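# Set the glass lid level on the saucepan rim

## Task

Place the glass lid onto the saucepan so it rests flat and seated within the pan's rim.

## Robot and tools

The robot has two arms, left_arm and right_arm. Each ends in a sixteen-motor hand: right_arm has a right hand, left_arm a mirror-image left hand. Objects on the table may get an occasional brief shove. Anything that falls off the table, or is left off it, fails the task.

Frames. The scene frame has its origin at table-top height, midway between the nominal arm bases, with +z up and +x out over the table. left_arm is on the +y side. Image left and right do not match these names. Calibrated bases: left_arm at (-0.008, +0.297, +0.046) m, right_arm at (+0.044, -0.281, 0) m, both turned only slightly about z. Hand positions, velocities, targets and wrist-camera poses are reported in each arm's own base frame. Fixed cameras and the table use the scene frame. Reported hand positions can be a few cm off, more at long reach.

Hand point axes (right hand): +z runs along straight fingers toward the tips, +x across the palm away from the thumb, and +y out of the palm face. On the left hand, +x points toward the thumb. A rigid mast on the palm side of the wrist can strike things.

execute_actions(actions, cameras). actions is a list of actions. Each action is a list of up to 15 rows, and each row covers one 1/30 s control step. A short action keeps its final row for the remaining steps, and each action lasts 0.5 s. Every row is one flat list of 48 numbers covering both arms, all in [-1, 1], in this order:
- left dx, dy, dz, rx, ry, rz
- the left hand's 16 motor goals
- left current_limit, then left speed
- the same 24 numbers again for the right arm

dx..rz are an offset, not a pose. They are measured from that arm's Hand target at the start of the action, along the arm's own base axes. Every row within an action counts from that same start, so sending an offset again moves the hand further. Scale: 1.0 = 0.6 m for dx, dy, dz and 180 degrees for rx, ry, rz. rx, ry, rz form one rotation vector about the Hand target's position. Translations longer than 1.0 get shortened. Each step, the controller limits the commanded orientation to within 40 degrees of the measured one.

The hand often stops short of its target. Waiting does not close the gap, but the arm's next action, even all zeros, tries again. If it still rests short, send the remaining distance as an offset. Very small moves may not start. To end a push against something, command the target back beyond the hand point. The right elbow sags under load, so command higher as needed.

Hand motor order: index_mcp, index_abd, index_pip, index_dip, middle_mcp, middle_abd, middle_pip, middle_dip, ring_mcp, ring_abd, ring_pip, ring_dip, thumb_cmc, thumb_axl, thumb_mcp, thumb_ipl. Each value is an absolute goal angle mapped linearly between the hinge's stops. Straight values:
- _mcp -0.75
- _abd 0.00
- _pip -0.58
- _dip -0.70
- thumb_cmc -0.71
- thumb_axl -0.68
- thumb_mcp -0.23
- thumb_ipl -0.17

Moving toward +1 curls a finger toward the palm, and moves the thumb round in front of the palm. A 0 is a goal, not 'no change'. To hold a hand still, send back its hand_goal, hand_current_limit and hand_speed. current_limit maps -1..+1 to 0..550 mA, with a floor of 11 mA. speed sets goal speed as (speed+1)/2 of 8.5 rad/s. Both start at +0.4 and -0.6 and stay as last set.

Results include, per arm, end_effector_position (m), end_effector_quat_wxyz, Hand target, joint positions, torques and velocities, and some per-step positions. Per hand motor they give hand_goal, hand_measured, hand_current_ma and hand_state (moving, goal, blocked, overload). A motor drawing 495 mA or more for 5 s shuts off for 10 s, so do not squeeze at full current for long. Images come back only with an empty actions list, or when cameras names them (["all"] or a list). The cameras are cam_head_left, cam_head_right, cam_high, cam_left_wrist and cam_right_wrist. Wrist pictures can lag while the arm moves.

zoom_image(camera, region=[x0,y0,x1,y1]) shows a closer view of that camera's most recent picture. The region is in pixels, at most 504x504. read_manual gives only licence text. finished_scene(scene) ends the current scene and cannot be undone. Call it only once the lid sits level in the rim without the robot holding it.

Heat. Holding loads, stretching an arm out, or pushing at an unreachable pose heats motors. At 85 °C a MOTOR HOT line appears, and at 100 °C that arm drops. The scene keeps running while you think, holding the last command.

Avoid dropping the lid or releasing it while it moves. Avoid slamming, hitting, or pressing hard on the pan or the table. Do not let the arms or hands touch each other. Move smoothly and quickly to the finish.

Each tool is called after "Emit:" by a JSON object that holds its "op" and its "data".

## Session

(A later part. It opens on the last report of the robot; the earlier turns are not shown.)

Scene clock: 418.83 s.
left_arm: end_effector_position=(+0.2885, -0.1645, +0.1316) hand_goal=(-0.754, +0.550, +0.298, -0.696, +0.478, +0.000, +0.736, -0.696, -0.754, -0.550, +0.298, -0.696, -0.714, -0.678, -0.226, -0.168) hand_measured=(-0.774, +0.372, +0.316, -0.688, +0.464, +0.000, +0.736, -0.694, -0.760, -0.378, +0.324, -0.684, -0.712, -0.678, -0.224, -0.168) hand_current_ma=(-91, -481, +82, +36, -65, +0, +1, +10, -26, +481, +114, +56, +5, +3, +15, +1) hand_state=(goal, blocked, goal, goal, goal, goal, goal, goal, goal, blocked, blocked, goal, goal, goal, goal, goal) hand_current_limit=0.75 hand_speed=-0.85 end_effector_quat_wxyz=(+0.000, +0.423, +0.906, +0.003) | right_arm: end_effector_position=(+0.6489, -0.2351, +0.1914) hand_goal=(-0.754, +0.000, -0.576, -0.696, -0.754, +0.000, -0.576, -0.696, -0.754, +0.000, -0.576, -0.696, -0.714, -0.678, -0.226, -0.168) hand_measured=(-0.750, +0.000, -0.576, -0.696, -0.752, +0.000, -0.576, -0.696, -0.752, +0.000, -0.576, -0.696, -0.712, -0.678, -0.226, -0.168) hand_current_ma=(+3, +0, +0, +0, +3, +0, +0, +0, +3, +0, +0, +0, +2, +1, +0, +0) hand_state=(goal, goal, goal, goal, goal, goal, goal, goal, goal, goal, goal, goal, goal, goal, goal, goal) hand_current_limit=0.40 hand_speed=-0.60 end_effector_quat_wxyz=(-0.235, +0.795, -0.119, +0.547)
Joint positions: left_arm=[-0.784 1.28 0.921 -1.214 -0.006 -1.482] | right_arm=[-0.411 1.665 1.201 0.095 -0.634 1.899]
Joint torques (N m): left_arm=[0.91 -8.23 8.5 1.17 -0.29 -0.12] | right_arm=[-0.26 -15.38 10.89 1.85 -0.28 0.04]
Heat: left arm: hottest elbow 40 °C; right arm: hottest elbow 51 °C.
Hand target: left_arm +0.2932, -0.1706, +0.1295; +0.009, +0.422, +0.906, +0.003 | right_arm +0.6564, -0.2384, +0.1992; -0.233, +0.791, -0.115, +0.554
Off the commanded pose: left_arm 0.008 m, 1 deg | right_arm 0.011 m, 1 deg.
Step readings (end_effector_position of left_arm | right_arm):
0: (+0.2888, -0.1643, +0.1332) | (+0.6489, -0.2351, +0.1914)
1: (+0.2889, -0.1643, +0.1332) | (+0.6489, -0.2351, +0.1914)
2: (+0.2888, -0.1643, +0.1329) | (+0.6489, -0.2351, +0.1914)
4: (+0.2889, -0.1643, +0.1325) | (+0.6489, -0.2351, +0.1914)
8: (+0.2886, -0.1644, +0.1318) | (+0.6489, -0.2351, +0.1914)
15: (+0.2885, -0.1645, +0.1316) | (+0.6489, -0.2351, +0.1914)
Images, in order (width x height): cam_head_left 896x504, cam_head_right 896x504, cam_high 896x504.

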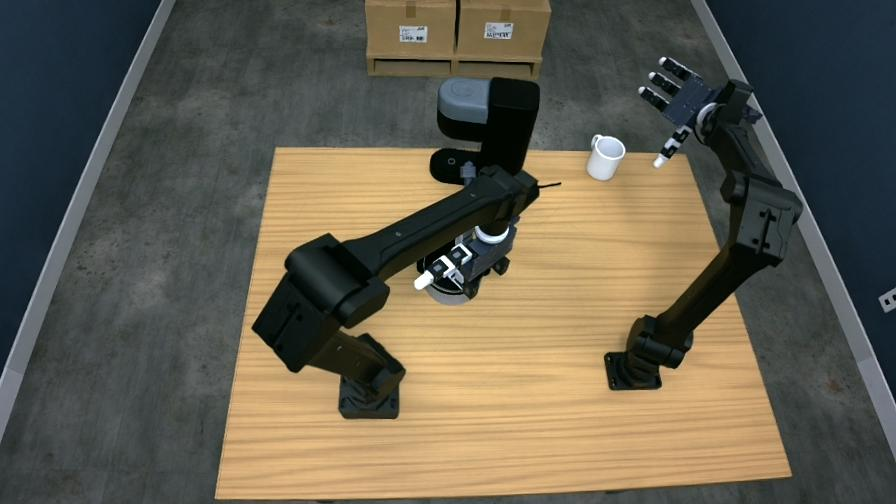

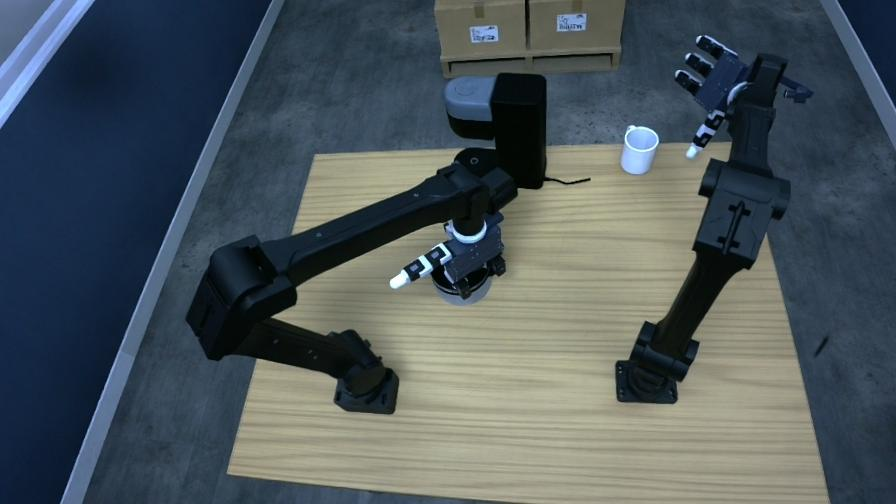

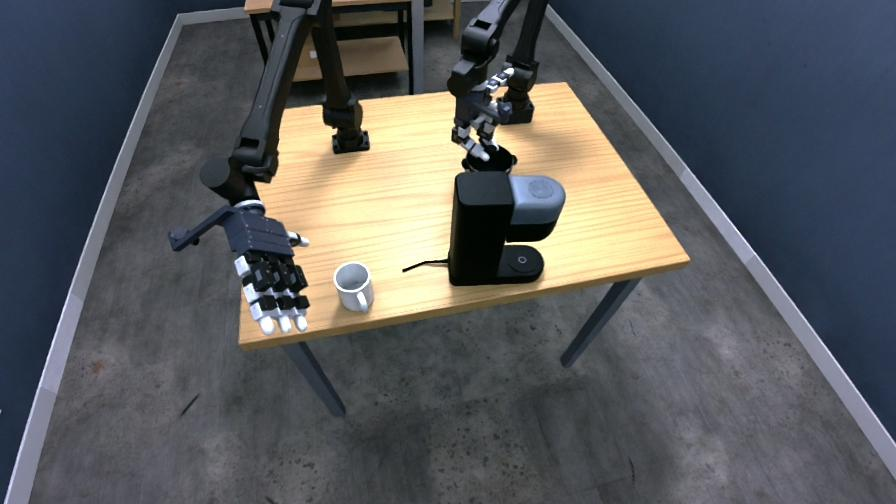

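Emit:
{"op": "execute_actions", "data": {"actions": [[[0,0,-0.012,0,0,0,-0.754,0.55,0.299,-0.696,0.479,0,0.737,-0.696,-0.754,-0.55,0.299,-0.696,-0.714,-0.678,-0.226,-0.168,0.75,-0.85,0,0,0,0,0,0,-0.754,0,-0.576,-0.696,-0.754,0,-0.576,-0.696,-0.754,0,-0.576,-0.696,-0.714,-0.678,-0.226,-0.168,0.4,-0.6]]], "cameras": ["cam_head_right","cam_head_left","cam_high"]}}

Emit:
{"op": "zoom_image", "data": {"camera": "cam_head_right", "region": [415, 235, 495, 305]}}

Emit:
{"op": "zoom_image", "data": {"camera": "cam_head_left", "region": [415, 235, 495, 305]}}

Emit:
{"op": "zoom_image", "data": {"camera": "cam_high", "region": [455, 120, 525, 180]}}

Scene clock: 425.23 s.
left_arm: end_effector_position=(+0.2876, -0.1654, +0.1287) hand_goal=(-0.754, +0.550, +0.298, -0.696, +0.478, +0.000, +0.736, -0.696, -0.754, -0.550, +0.298, -0.696, -0.714, -0.678, -0.226, -0.168) hand_measured=(-0.764, +0.372, +0.334, -0.680, +0.464, +0.000, +0.736, -0.694, -0.750, -0.400, +0.334, -0.682, -0.712, -0.678, -0.224, -0.168) hand_current_ma=(-47, -481, +162, +72, -65, +0, +1, +10, +16, +481, +160, +66, +5, +3, +15, +1) hand_state=(goal, blocked, blocked, goal, goal, goal, goal, goal, goal, blocked, blocked, goal, goal, goal, goal, goal) hand_current_limit=0.75 hand_speed=-0.85 end_effector_quat_wxyz=(+0.003, +0.421, +0.907, +0.002) | right_arm: end_effector_position=(+0.6489, -0.2351, +0.1914) hand_goal=(-0.754, +0.000, -0.576, -0.696, -0.754, +0.000, -0.576, -0.696, -0.754, +0.000, -0.576, -0.696, -0.714, -0.678, -0.226, -0.168) hand_measured=(-0.750, +0.000, -0.576, -0.696, -0.752, +0.000, -0.576, -0.696, -0.752, +0.000, -0.576, -0.696, -0.712, -0.678, -0.226, -0.168) hand_current_ma=(+3, +0, +0, +0, +3, +0, +0, +0, +3, +0, +0, +0, +2, +1, +0, +0) hand_state=(goal, goal, goal, goal, goal, goal, goal, goal, goal, goal, goal, goal, goal, goal, goal, goal) hand_current_limit=0.40 hand_speed=-0.60 end_effector_quat_wxyz=(-0.235, +0.795, -0.119, +0.547)
Joint positions: left_arm=[-0.788 1.28 0.913 -1.2 -0.006 -1.49] | right_arm=[-0.411 1.665 1.201 0.095 -0.634 1.899]
Joint torques (N m): left_arm=[1.2 -7.59 8.01 1.48 -0.29 -0.07] | right_arm=[-0.32 -15.27 10.82 1.83 -0.28 0.05]
Heat: left arm: hottest elbow 40 °C; right arm: hottest elbow 51 °C.
Hand target: left_arm +0.2932, -0.1706, +0.1223; +0.009, +0.423, +0.906, +0.003 | right_arm +0.6564, -0.2384, +0.1992; -0.233, +0.791, -0.115, +0.554
Off the commanded pose: left_arm 0.010 m, 1 deg | right_arm 0.011 m, 1 deg.
Step readings (end_effector_position of left_arm | right_arm):
0: (+0.2885, -0.1645, +0.1316) | (+0.6489, -0.2351, +0.1914)
1: (+0.2884, -0.1645, +0.1315) | (+0.6489, -0.2351, +0.1914)
2: (+0.2884, -0.1645, +0.1312) | (+0.6489, -0.2351, +0.1914)
4: (+0.2882, -0.1647, +0.1303) | (+0.6489, -0.2351, +0.1914)
8: (+0.2878, -0.1652, +0.1290) | (+0.6489, -0.2351, +0.1914)
15: (+0.2876, -0.1654, +0.1287) | (+0.6489, -0.2351, +0.1914)
Images, in order (width x height): cam_head_left 896x504, cam_head_right 896x504, cam_high 896x504.

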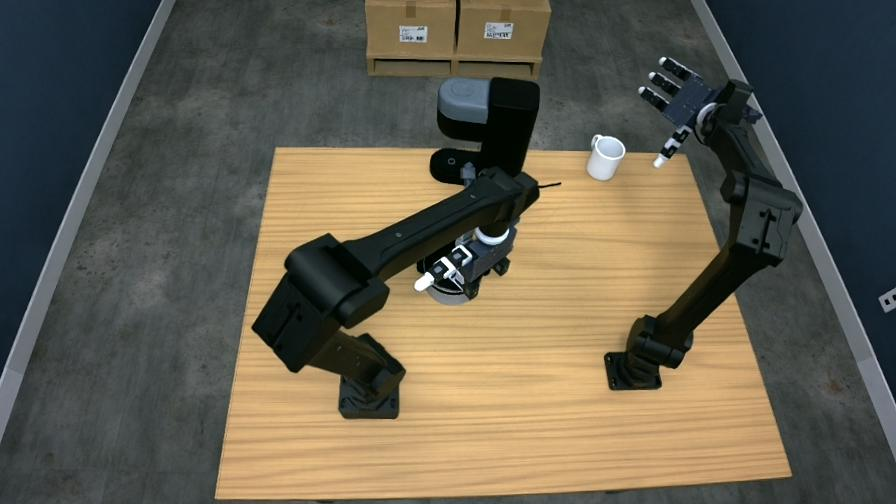

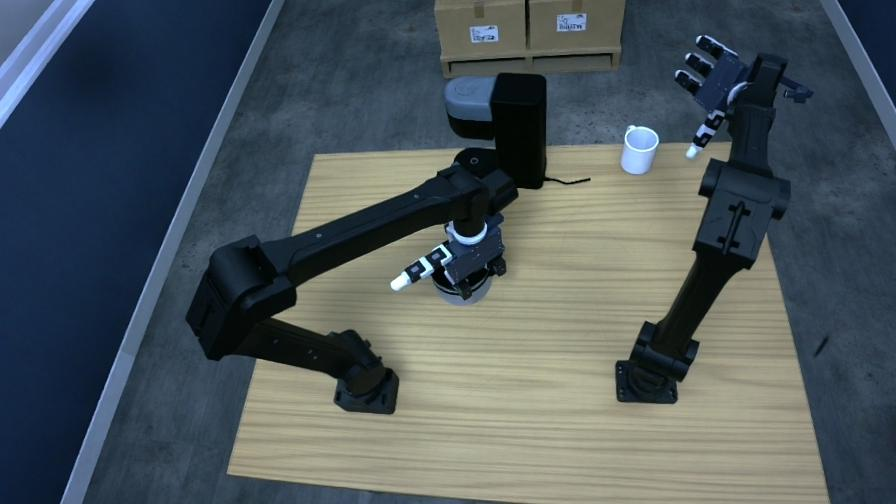

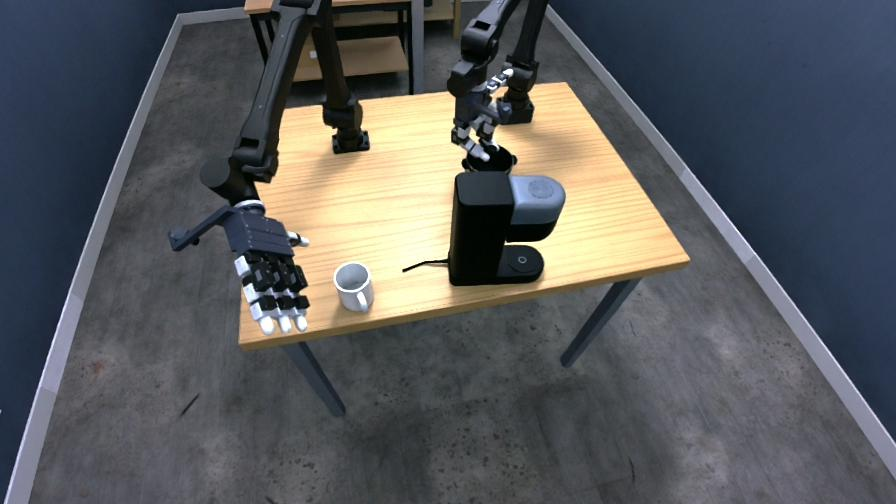

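Scaled by 6.300 from the camera's 896x504 image, which has a finer 1280x720 frame.

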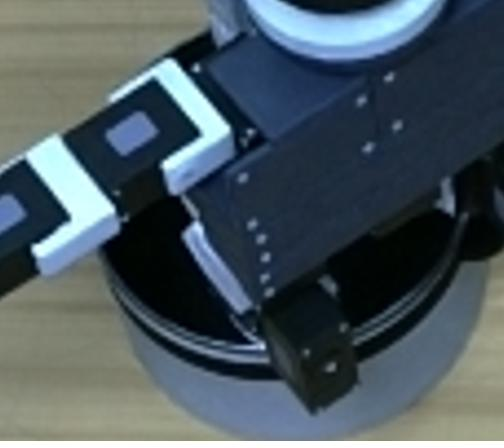

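Scaled by 6.300 from the camera's 896x504 image, which has a finer 1280x720 frame.

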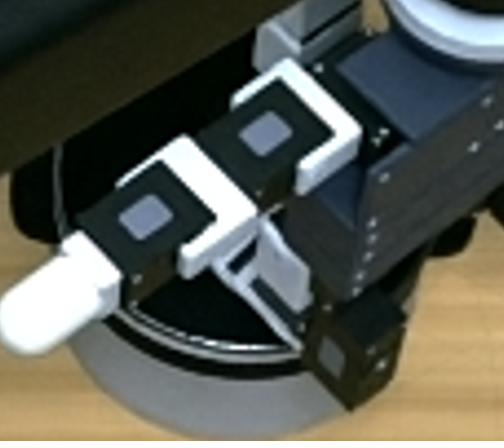

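Scaled by 7.200 from the camera's 896x504 image, which has a finer 1280x720 frame.

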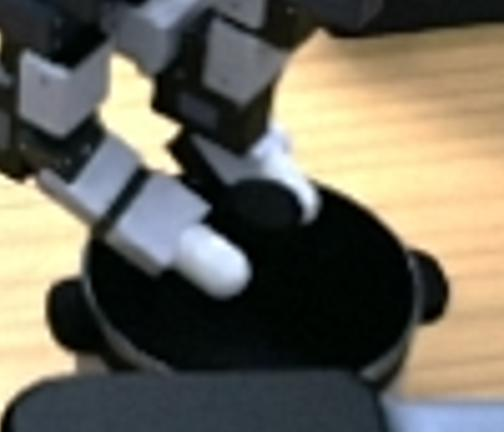

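Emit:
{"op": "execute_actions", "data": {"actions": [[[0,0,0.012,0,0,0,-0.754,0.42,0.299,-0.696,0.479,0,0.737,-0.696,-0.754,-0.42,0.299,-0.696,-0.714,-0.678,-0.226,-0.168,0.75,-0.9,0,0,0,0,0,0,-0.754,0,-0.576,-0.696,-0.754,0,-0.576,-0.696,-0.754,0,-0.576,-0.696,-0.714,-0.678,-0.226,-0.168,0.4,-0.6]],[[0,0,0,0,0,0,-0.754,0.2,0.299,-0.696,0.479,0,0.737,-0.696,-0.754,-0.2,0.299,-0.696,-0.714,-0.678,-0.226,-0.168,0.4,-0.9,0,0,0,0,0,0,-0.754,0,-0.576,-0.696,-0.754,0,-0.576,-0.696,-0.754,0,-0.576,-0.696,-0.714,-0.678,-0.226,-0.168,0.4,-0.6]],[[0,0,0,0,0,0,-0.754,0,0.299,-0.696,0.479,0,0.737,-0.696,-0.754,0,0.299,-0.696,-0.714,-0.678,-0.226,-0.168,0.4,-0.9,0,0,0,0,0,0,-0.754,0,-0.576,-0.696,-0.754,0,-0.576,-0.696,-0.754,0,-0.576,-0.696,-0.714,-0.678,-0.226,-0.168,0.4,-0.6]]], "cameras": ["cam_head_right","cam_head_left","cam_high","cam_left_wrist"]}}

Emit:
{"op": "zoom_image", "data": {"camera": "cam_head_right", "region": [415, 235, 495, 305]}}

Emit:
{"op": "zoom_image", "data": {"camera": "cam_high", "region": [455, 120, 525, 180]}}

Emit:
{"op": "zoom_image", "data": {"camera": "cam_left_wrist", "region": [190, 0, 450, 190]}}

Scene clock: 435.10 s.
left_arm: end_effector_position=(+0.2884, -0.1644, +0.1294) hand_goal=(-0.754, +0.000, +0.298, -0.696, +0.478, +0.000, +0.736, -0.696, -0.754, +0.000, +0.298, -0.696, -0.714, -0.678, -0.226, -0.168) hand_measured=(-0.746, +0.010, +0.312, -0.686, +0.464, +0.000, +0.736, -0.694, -0.732, -0.020, +0.328, -0.680, -0.712, -0.678, -0.224, -0.168) hand_current_ma=(+40, +35, +60, +42, -65, +0, +1, +10, +105, -77, +131, +66, +5, +3, +15, +1) hand_state=(goal, goal, goal, goal, goal, goal, goal, goal, blocked, blocked, blocked, goal, goal, goal, goal, goal) hand_current_limit=0.40 hand_speed=-0.90 end_effector_quat_wxyz=(+0.004, +0.420, +0.907, +0.006) | right_arm: end_effector_position=(+0.6489, -0.2351, +0.1914) hand_goal=(-0.754, +0.000, -0.576, -0.696, -0.754, +0.000, -0.576, -0.696, -0.754, +0.000, -0.576, -0.696, -0.714, -0.678, -0.226, -0.168) hand_measured=(-0.750, +0.000, -0.576, -0.696, -0.752, +0.000, -0.576, -0.696, -0.752, +0.000, -0.576, -0.696, -0.712, -0.678, -0.226, -0.168) hand_current_ma=(+3, +0, +0, +0, +3, +0, +0, +0, +3, +0, +0, +0, +2, +1, +0, +0) hand_state=(goal, goal, goal, goal, goal, goal, goal, goal, goal, goal, goal, goal, goal, goal, goal, goal) hand_current_limit=0.40 hand_speed=-0.60 end_effector_quat_wxyz=(-0.235, +0.795, -0.119, +0.547)
Joint positions: left_arm=[-0.788 1.28 0.913 -1.2 -0.014 -1.491] | right_arm=[-0.411 1.665 1.201 0.095 -0.634 1.899]
Joint torques (N m): left_arm=[1.2 -8.23 9.16 0.59 0 -0.04] | right_arm=[-0.38 -15.38 10.89 1.88 -0.28 0.04]
Heat: left arm: hottest elbow 40 °C; right arm: hottest elbow 51 °C.
Hand target: left_arm +0.2932, -0.1706, +0.1295; +0.009, +0.422, +0.906, +0.003 | right_arm +0.6564, -0.2384, +0.1992; -0.233, +0.791, -0.115, +0.554
Off the commanded pose: left_arm 0.008 m, 1 deg | right_arm 0.011 m, 1 deg.
Step readings (end_effector_position of left_arm | right_arm):
0: (+0.2876, -0.1654, +0.1287) | (+0.6489, -0.2351, +0.1914)
1: (+0.2876, -0.1654, +0.1287) | (+0.6489, -0.2351, +0.1914)
2: (+0.2876, -0.1654, +0.1287) | (+0.6489, -0.2351, +0.1914)
4: (+0.2876, -0.1654, +0.1287) | (+0.6489, -0.2351, +0.1914)
8: (+0.2876, -0.1654, +0.1287) | (+0.6489, -0.2351, +0.1914)
15: (+0.2876, -0.1653, +0.1287) | (+0.6489, -0.2351, +0.1914)
16: (+0.2876, -0.1653, +0.1287) | (+0.6489, -0.2351, +0.1914)
17: (+0.2875, -0.1653, +0.1287) | (+0.6489, -0.2351, +0.1914)
19: (+0.2875, -0.1653, +0.1287) | (+0.6489, -0.2351, +0.1914)
23: (+0.2875, -0.1654, +0.1287) | (+0.6489, -0.2351, +0.1914)
30: (+0.2881, -0.1648, +0.1292) | (+0.6489, -0.2351, +0.1914)
31: (+0.2881, -0.1647, +0.1292) | (+0.6489, -0.2351, +0.1914)
32: (+0.2882, -0.1647, +0.1292) | (+0.6489, -0.2351, +0.1914)
34: (+0.2882, -0.1647, +0.1292) | (+0.6489, -0.2351, +0.1914)
38: (+0.2884, -0.1644, +0.1294) | (+0.6489, -0.2351, +0.1914)
45: (+0.2884, -0.1644, +0.1294) | (+0.6489, -0.2351, +0.1914)
camera_calibration:
cam_left_wrist: T_world_to_cam=[[0.0730316, -0.997319, 0.00466004, -0.224833], [-0.658611, -0.0447189, 0.751154, 0.0307734], [-0.748931, -0.0579271, -0.660111, 0.412562], [0, 0, 0, 1]] pos_world=[0.345669, -0.198956, 0.250269]
Images, in order (width x height): cam_head_left 896x504, cam_head_right 896x504, cam_high 896x504, cam_left_wrist 672x504.

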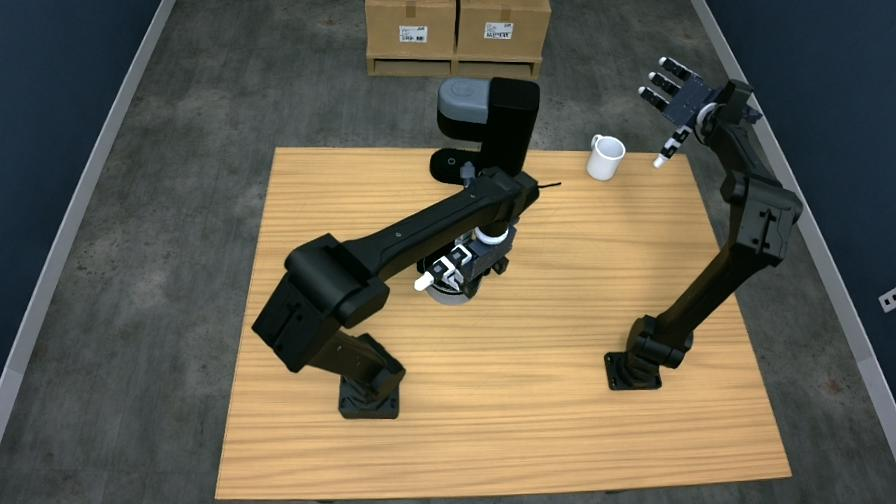

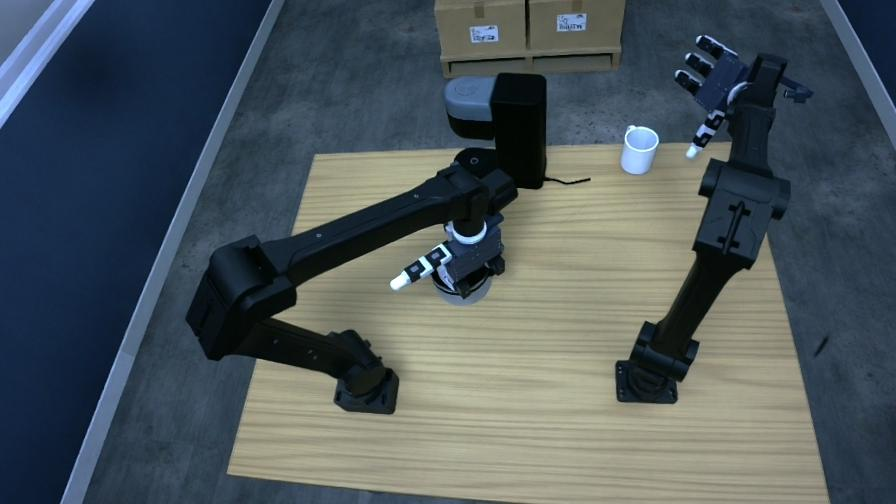

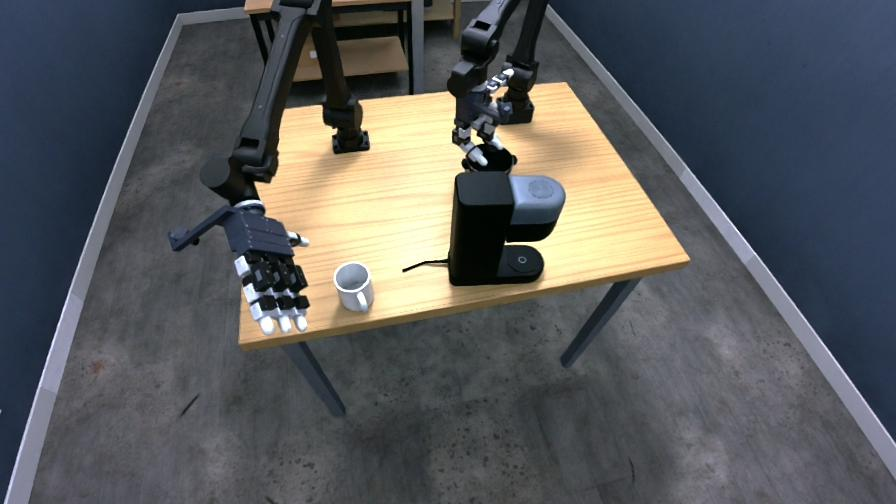

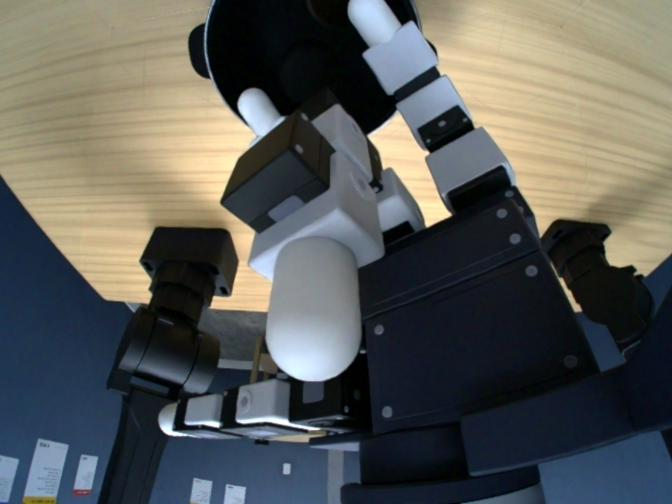

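Scaled by 6.300 from the camera's 896x504 image, which has a finer 1280x720 frame.

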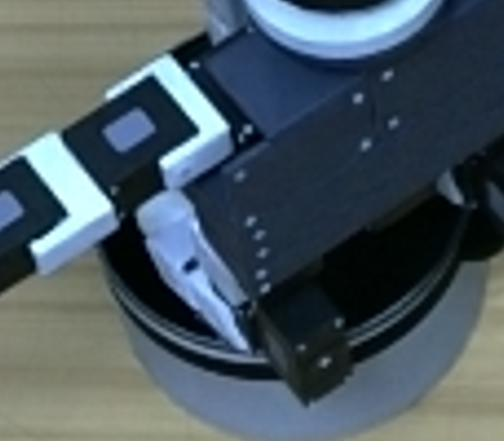

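Scaled by 7.200 from the camera's 896x504 image, which has a finer 1280x720 frame.

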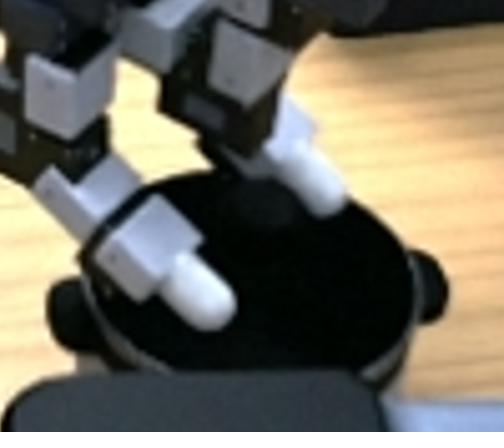

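Scaled by 1.938 from the camera's 672x504 image, which has a finer 960x720 frame.

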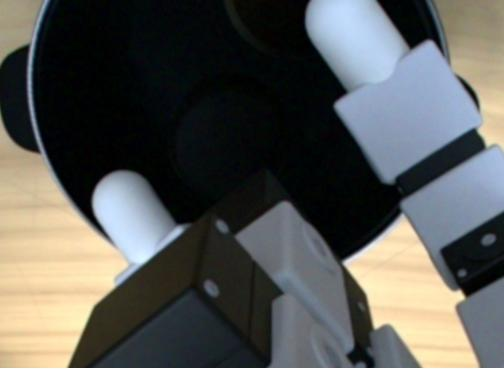

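Emit:
{"op": "execute_actions", "data": {"actions": [[[0.015,0,0.04,0,0,0,-0.754,0,0.299,-0.696,0.479,0,0.737,-0.696,-0.754,0,0.299,-0.696,-0.714,-0.678,-0.226,-0.168,0.4,-0.9,0,0,0,0,0,0,-0.754,0,-0.576,-0.696,-0.754,0,-0.576,-0.696,-0.754,0,-0.576,-0.696,-0.714,-0.678,-0.226,-0.168,0.4,-0.6]],[[0,0,0.05,0,0,0,-0.754,0,0.299,-0.696,0.479,0,0.737,-0.696,-0.754,0,0.299,-0.696,-0.714,-0.678,-0.226,-0.168,0.4,-0.9,0,0,0,0,0,0,-0.754,0,-0.576,-0.696,-0.754,0,-0.576,-0.696,-0.754,0,-0.576,-0.696,-0.714,-0.678,-0.226,-0.168,0.4,-0.6]],[[0,0,0.05,0,0,0,-0.754,0,0.299,-0.696,0.479,0,0.737,-0.696,-0.754,0,0.299,-0.696,-0.714,-0.678,-0.226,-0.168,0.4,-0.9,0,0,0,0,0,0,-0.754,0,-0.576,-0.696,-0.754,0,-0.576,-0.696,-0.754,0,-0.576,-0.696,-0.714,-0.678,-0.226,-0.168,0.4,-0.6]],[[0.03,0.06,0,0,0,0,-0.754,0,0.299,-0.696,0.479,0,0.737,-0.696,-0.754,0,0.299,-0.696,-0.714,-0.678,-0.226,-0.168,0.4,-0.9,0,0,0,0,0,0,-0.754,0,-0.576,-0.696,-0.754,0,-0.576,-0.696,-0.754,0,-0.576,-0.696,-0.714,-0.678,-0.226,-0.168,0.4,-0.6]],[[0.03,0.06,0,0,0,0,-0.754,0,0.299,-0.696,0.479,0,0.737,-0.696,-0.754,0,0.299,-0.696,-0.714,-0.678,-0.226,-0.168,0.4,-0.9,0,0,0,0,0,0,-0.754,0,-0.576,-0.696,-0.754,0,-0.576,-0.696,-0.754,0,-0.576,-0.696,-0.714,-0.678,-0.226,-0.168,0.4,-0.6]]], "cameras": ["cam_head_right","cam_head_left","cam_high"]}}

Emit:
{"op": "zoom_image", "data": {"camera": "cam_head_right", "region": [415, 225, 505, 305]}}

Emit:
{"op": "zoom_image", "data": {"camera": "cam_head_left", "region": [410, 225, 500, 305]}}

Emit:
{"op": "zoom_image", "data": {"camera": "cam_high", "region": [455, 120, 525, 180]}}

Scene clock: 445.17 s.
left_arm: end_effector_position=(+0.3389, -0.0993, +0.2049) hand_goal=(-0.754, +0.000, +0.298, -0.696, +0.478, +0.000, +0.736, -0.696, -0.754, +0.000, +0.298, -0.696, -0.714, -0.678, -0.226, -0.168) hand_measured=(-0.754, +0.002, +0.298, -0.694, +0.464, +0.000, +0.736, -0.694, -0.754, -0.002, +0.298, -0.694, -0.714, -0.678, -0.224, -0.168) hand_current_ma=(+0, +10, +1, +9, -65, +0, +1, +10, -1, -10, +1, +9, +2, +3, +15, +1) hand_state=(goal, goal, goal, goal, goal, goal, goal, goal, goal, goal, goal, goal, goal, goal, goal, goal) hand_current_limit=0.40 hand_speed=-0.90 end_effector_quat_wxyz=(+0.003, +0.418, +0.908, +0.005) | right_arm: end_effector_position=(+0.6489, -0.2351, +0.1914) hand_goal=(-0.754, +0.000, -0.576, -0.696, -0.754, +0.000, -0.576, -0.696, -0.754, +0.000, -0.576, -0.696, -0.714, -0.678, -0.226, -0.168) hand_measured=(-0.750, +0.000, -0.576, -0.696, -0.752, +0.000, -0.576, -0.696, -0.752, +0.000, -0.576, -0.696, -0.712, -0.678, -0.226, -0.168) hand_current_ma=(+3, +0, +0, +0, +3, +0, +0, +0, +3, +0, +0, +0, +2, +1, +0, +0) hand_state=(goal, goal, goal, goal, goal, goal, goal, goal, goal, goal, goal, goal, goal, goal, goal, goal) hand_current_limit=0.40 hand_speed=-0.60 end_effector_quat_wxyz=(-0.235, +0.795, -0.119, +0.547)
Joint positions: left_arm=[-0.541 1.225 1.072 -1.412 -0.011 -1.248] | right_arm=[-0.411 1.665 1.201 0.095 -0.634 1.899]
Joint velocities: left_arm=[within noise] | right_arm=[-0.044 -0.005 -0.002 -0.002 0.007 -0.007]
Joint torques (N m): left_arm=[1.55 -10.23 9.46 -0.47 -0.01 0.07] | right_arm=[-0.21 -15.21 10.86 1.83 -0.26 0.04]
Heat: left arm: hottest elbow 40 °C; right arm: hottest elbow 51 °C.
Hand target: left_arm +0.3381, -0.0986, +0.2134; +0.009, +0.423, +0.906, +0.003 | right_arm +0.6564, -0.2384, +0.1992; -0.233, +0.791, -0.115, +0.554
Off the commanded pose: left_arm 0.009 m, 1 deg | right_arm 0.011 m, 1 deg.
Step readings (end_effector_position of left_arm | right_arm):
0: (+0.2884, -0.1644, +0.1294) | (+0.6489, -0.2351, +0.1914)
1: (+0.2884, -0.1644, +0.1294) | (+0.6489, -0.2351, +0.1914)
2: (+0.2884, -0.1644, +0.1294) | (+0.6489, -0.2351, +0.1914)
4: (+0.2884, -0.1636, +0.1311) | (+0.6489, -0.2351, +0.1914)
8: (+0.2894, -0.1625, +0.1364) | (+0.6489, -0.2351, +0.1914)
15: (+0.2908, -0.1625, +0.1396) | (+0.6489, -0.2351, +0.1914)
16: (+0.2907, -0.1624, +0.1399) | (+0.6489, -0.2351, +0.1914)
17: (+0.2901, -0.1619, +0.1412) | (+0.6489, -0.2351, +0.1914)
19: (+0.2889, -0.1607, +0.1463) | (+0.6489, -0.2351, +0.1914)
23: (+0.2917, -0.1634, +0.1582) | (+0.6489, -0.2351, +0.1914)
30: (+0.2925, -0.1642, +0.1634) | (+0.6489, -0.2351, +0.1914)
31: (+0.2922, -0.1639, +0.1636) | (+0.6489, -0.2351, +0.1914)
32: (+0.2916, -0.1633, +0.1648) | (+0.6489, -0.2351, +0.1914)
34: (+0.2906, -0.1623, +0.1703) | (+0.6489, -0.2351, +0.1914)
38: (+0.2923, -0.1640, +0.1851) | (+0.6489, -0.2351, +0.1914)
45: (+0.2936, -0.1653, +0.1943) | (+0.6489, -0.2351, +0.1914)
46: (+0.2938, -0.1649, +0.1943) | (+0.6489, -0.2351, +0.1914)
47: (+0.2947, -0.1639, +0.1944) | (+0.6489, -0.2351, +0.1914)
49: (+0.3001, -0.1570, +0.1954) | (+0.6489, -0.2351, +0.1914)
53: (+0.3121, -0.1373, +0.1991) | (+0.6489, -0.2351, +0.1914)
60: (+0.3165, -0.1320, +0.2011) | (+0.6489, -0.2351, +0.1914)
61: (+0.3169, -0.1320, +0.2011) | (+0.6489, -0.2351, +0.1914)
62: (+0.3180, -0.1312, +0.2011) | (+0.6489, -0.2351, +0.1914)
64: (+0.3227, -0.1248, +0.2017) | (+0.6489, -0.2351, +0.1914)
68: (+0.3332, -0.1041, +0.2040) | (+0.6489, -0.2351, +0.1914)
75: (+0.3380, -0.0985, +0.2050) | (+0.6489, -0.2351, +0.1914)
Images, in order (width x height): cam_head_left 896x504, cam_head_right 896x504, cam_high 896x504.

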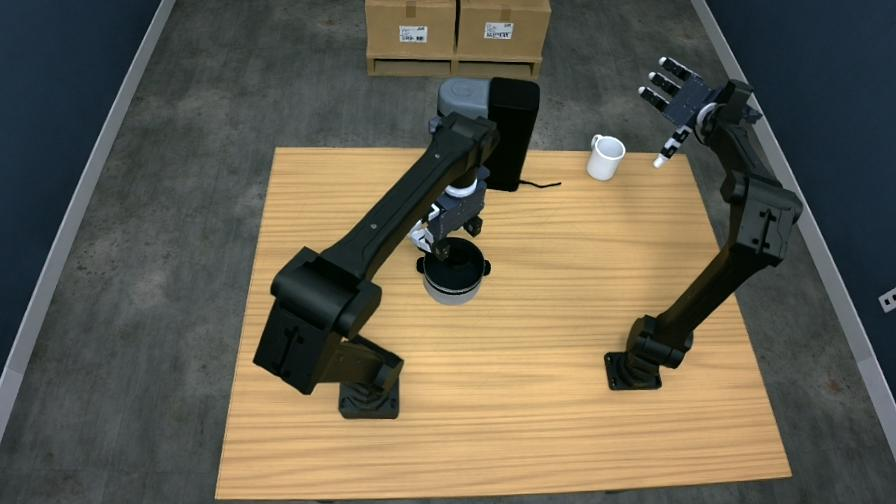

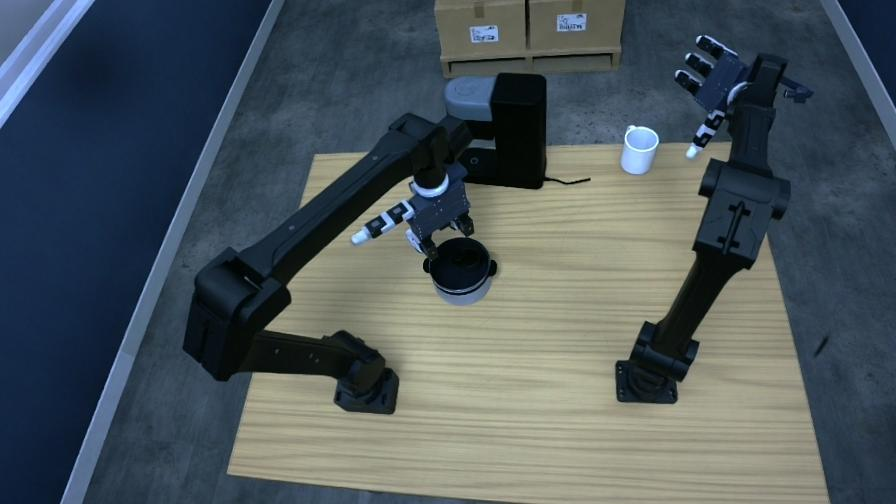

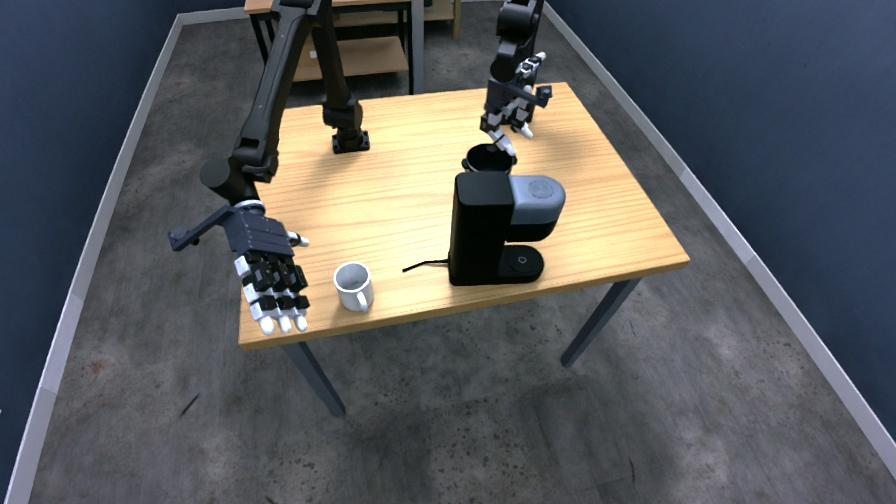

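Scaled by 5.600 from the camera's 896x504 image, which has a finer 1280x720 frame.

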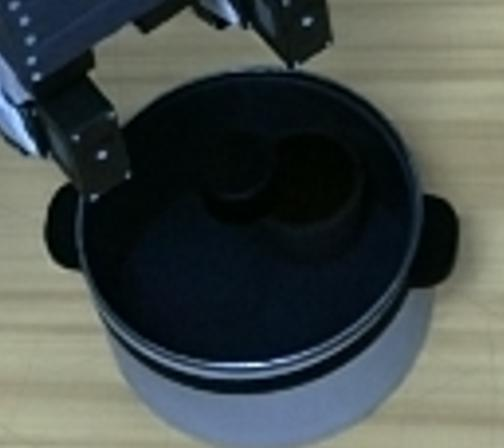

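Scaled by 5.600 from the camera's 896x504 image, which has a finer 1280x720 frame.

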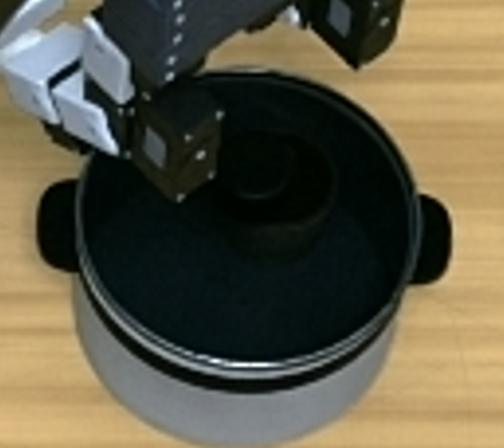

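Scaled by 7.200 from the camera's 896x504 image, which has a finer 1280x720 frame.

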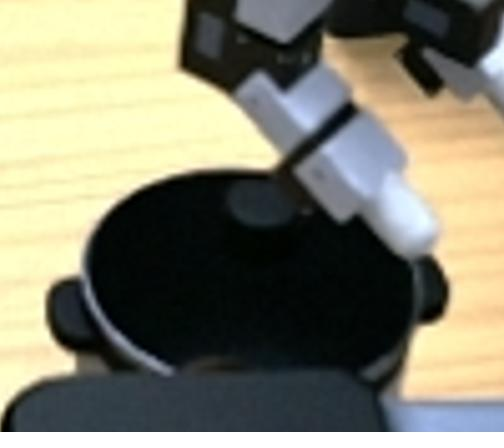

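Emit:
{"op": "zoom_image", "data": {"camera": "cam_head_right", "region": [450, 230, 495, 265]}}

Emit:
{"op": "zoom_image", "data": {"camera": "cam_head_right", "region": [425, 265, 495, 305]}}

Emit:
{"op": "zoom_image", "data": {"camera": "cam_high", "region": [460, 135, 520, 175]}}

Scaled by 11.200 from the camera's 896x504 image, which has a finer 1280x720 frame.

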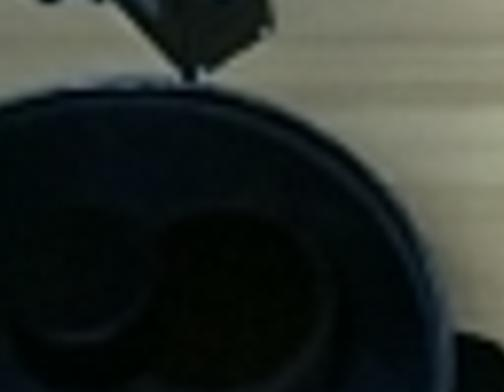

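Scaled by 7.200 from the camera's 896x504 image, which has a finer 1280x720 frame.

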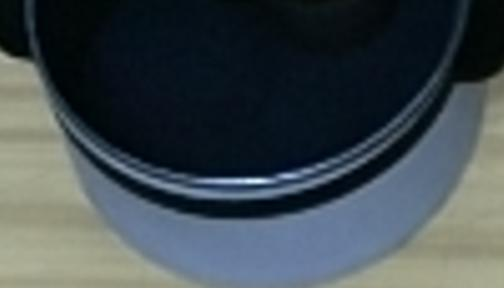

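Scaled by 8.400 from the camera's 896x504 image, which has a finer 1280x720 frame.

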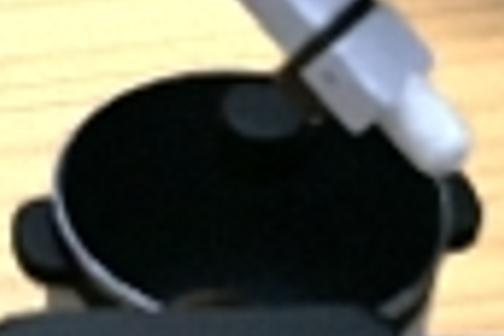

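Emit:
{"op": "finished_scene", "data": {"scene": 3}}

The scene is finished: the task was done.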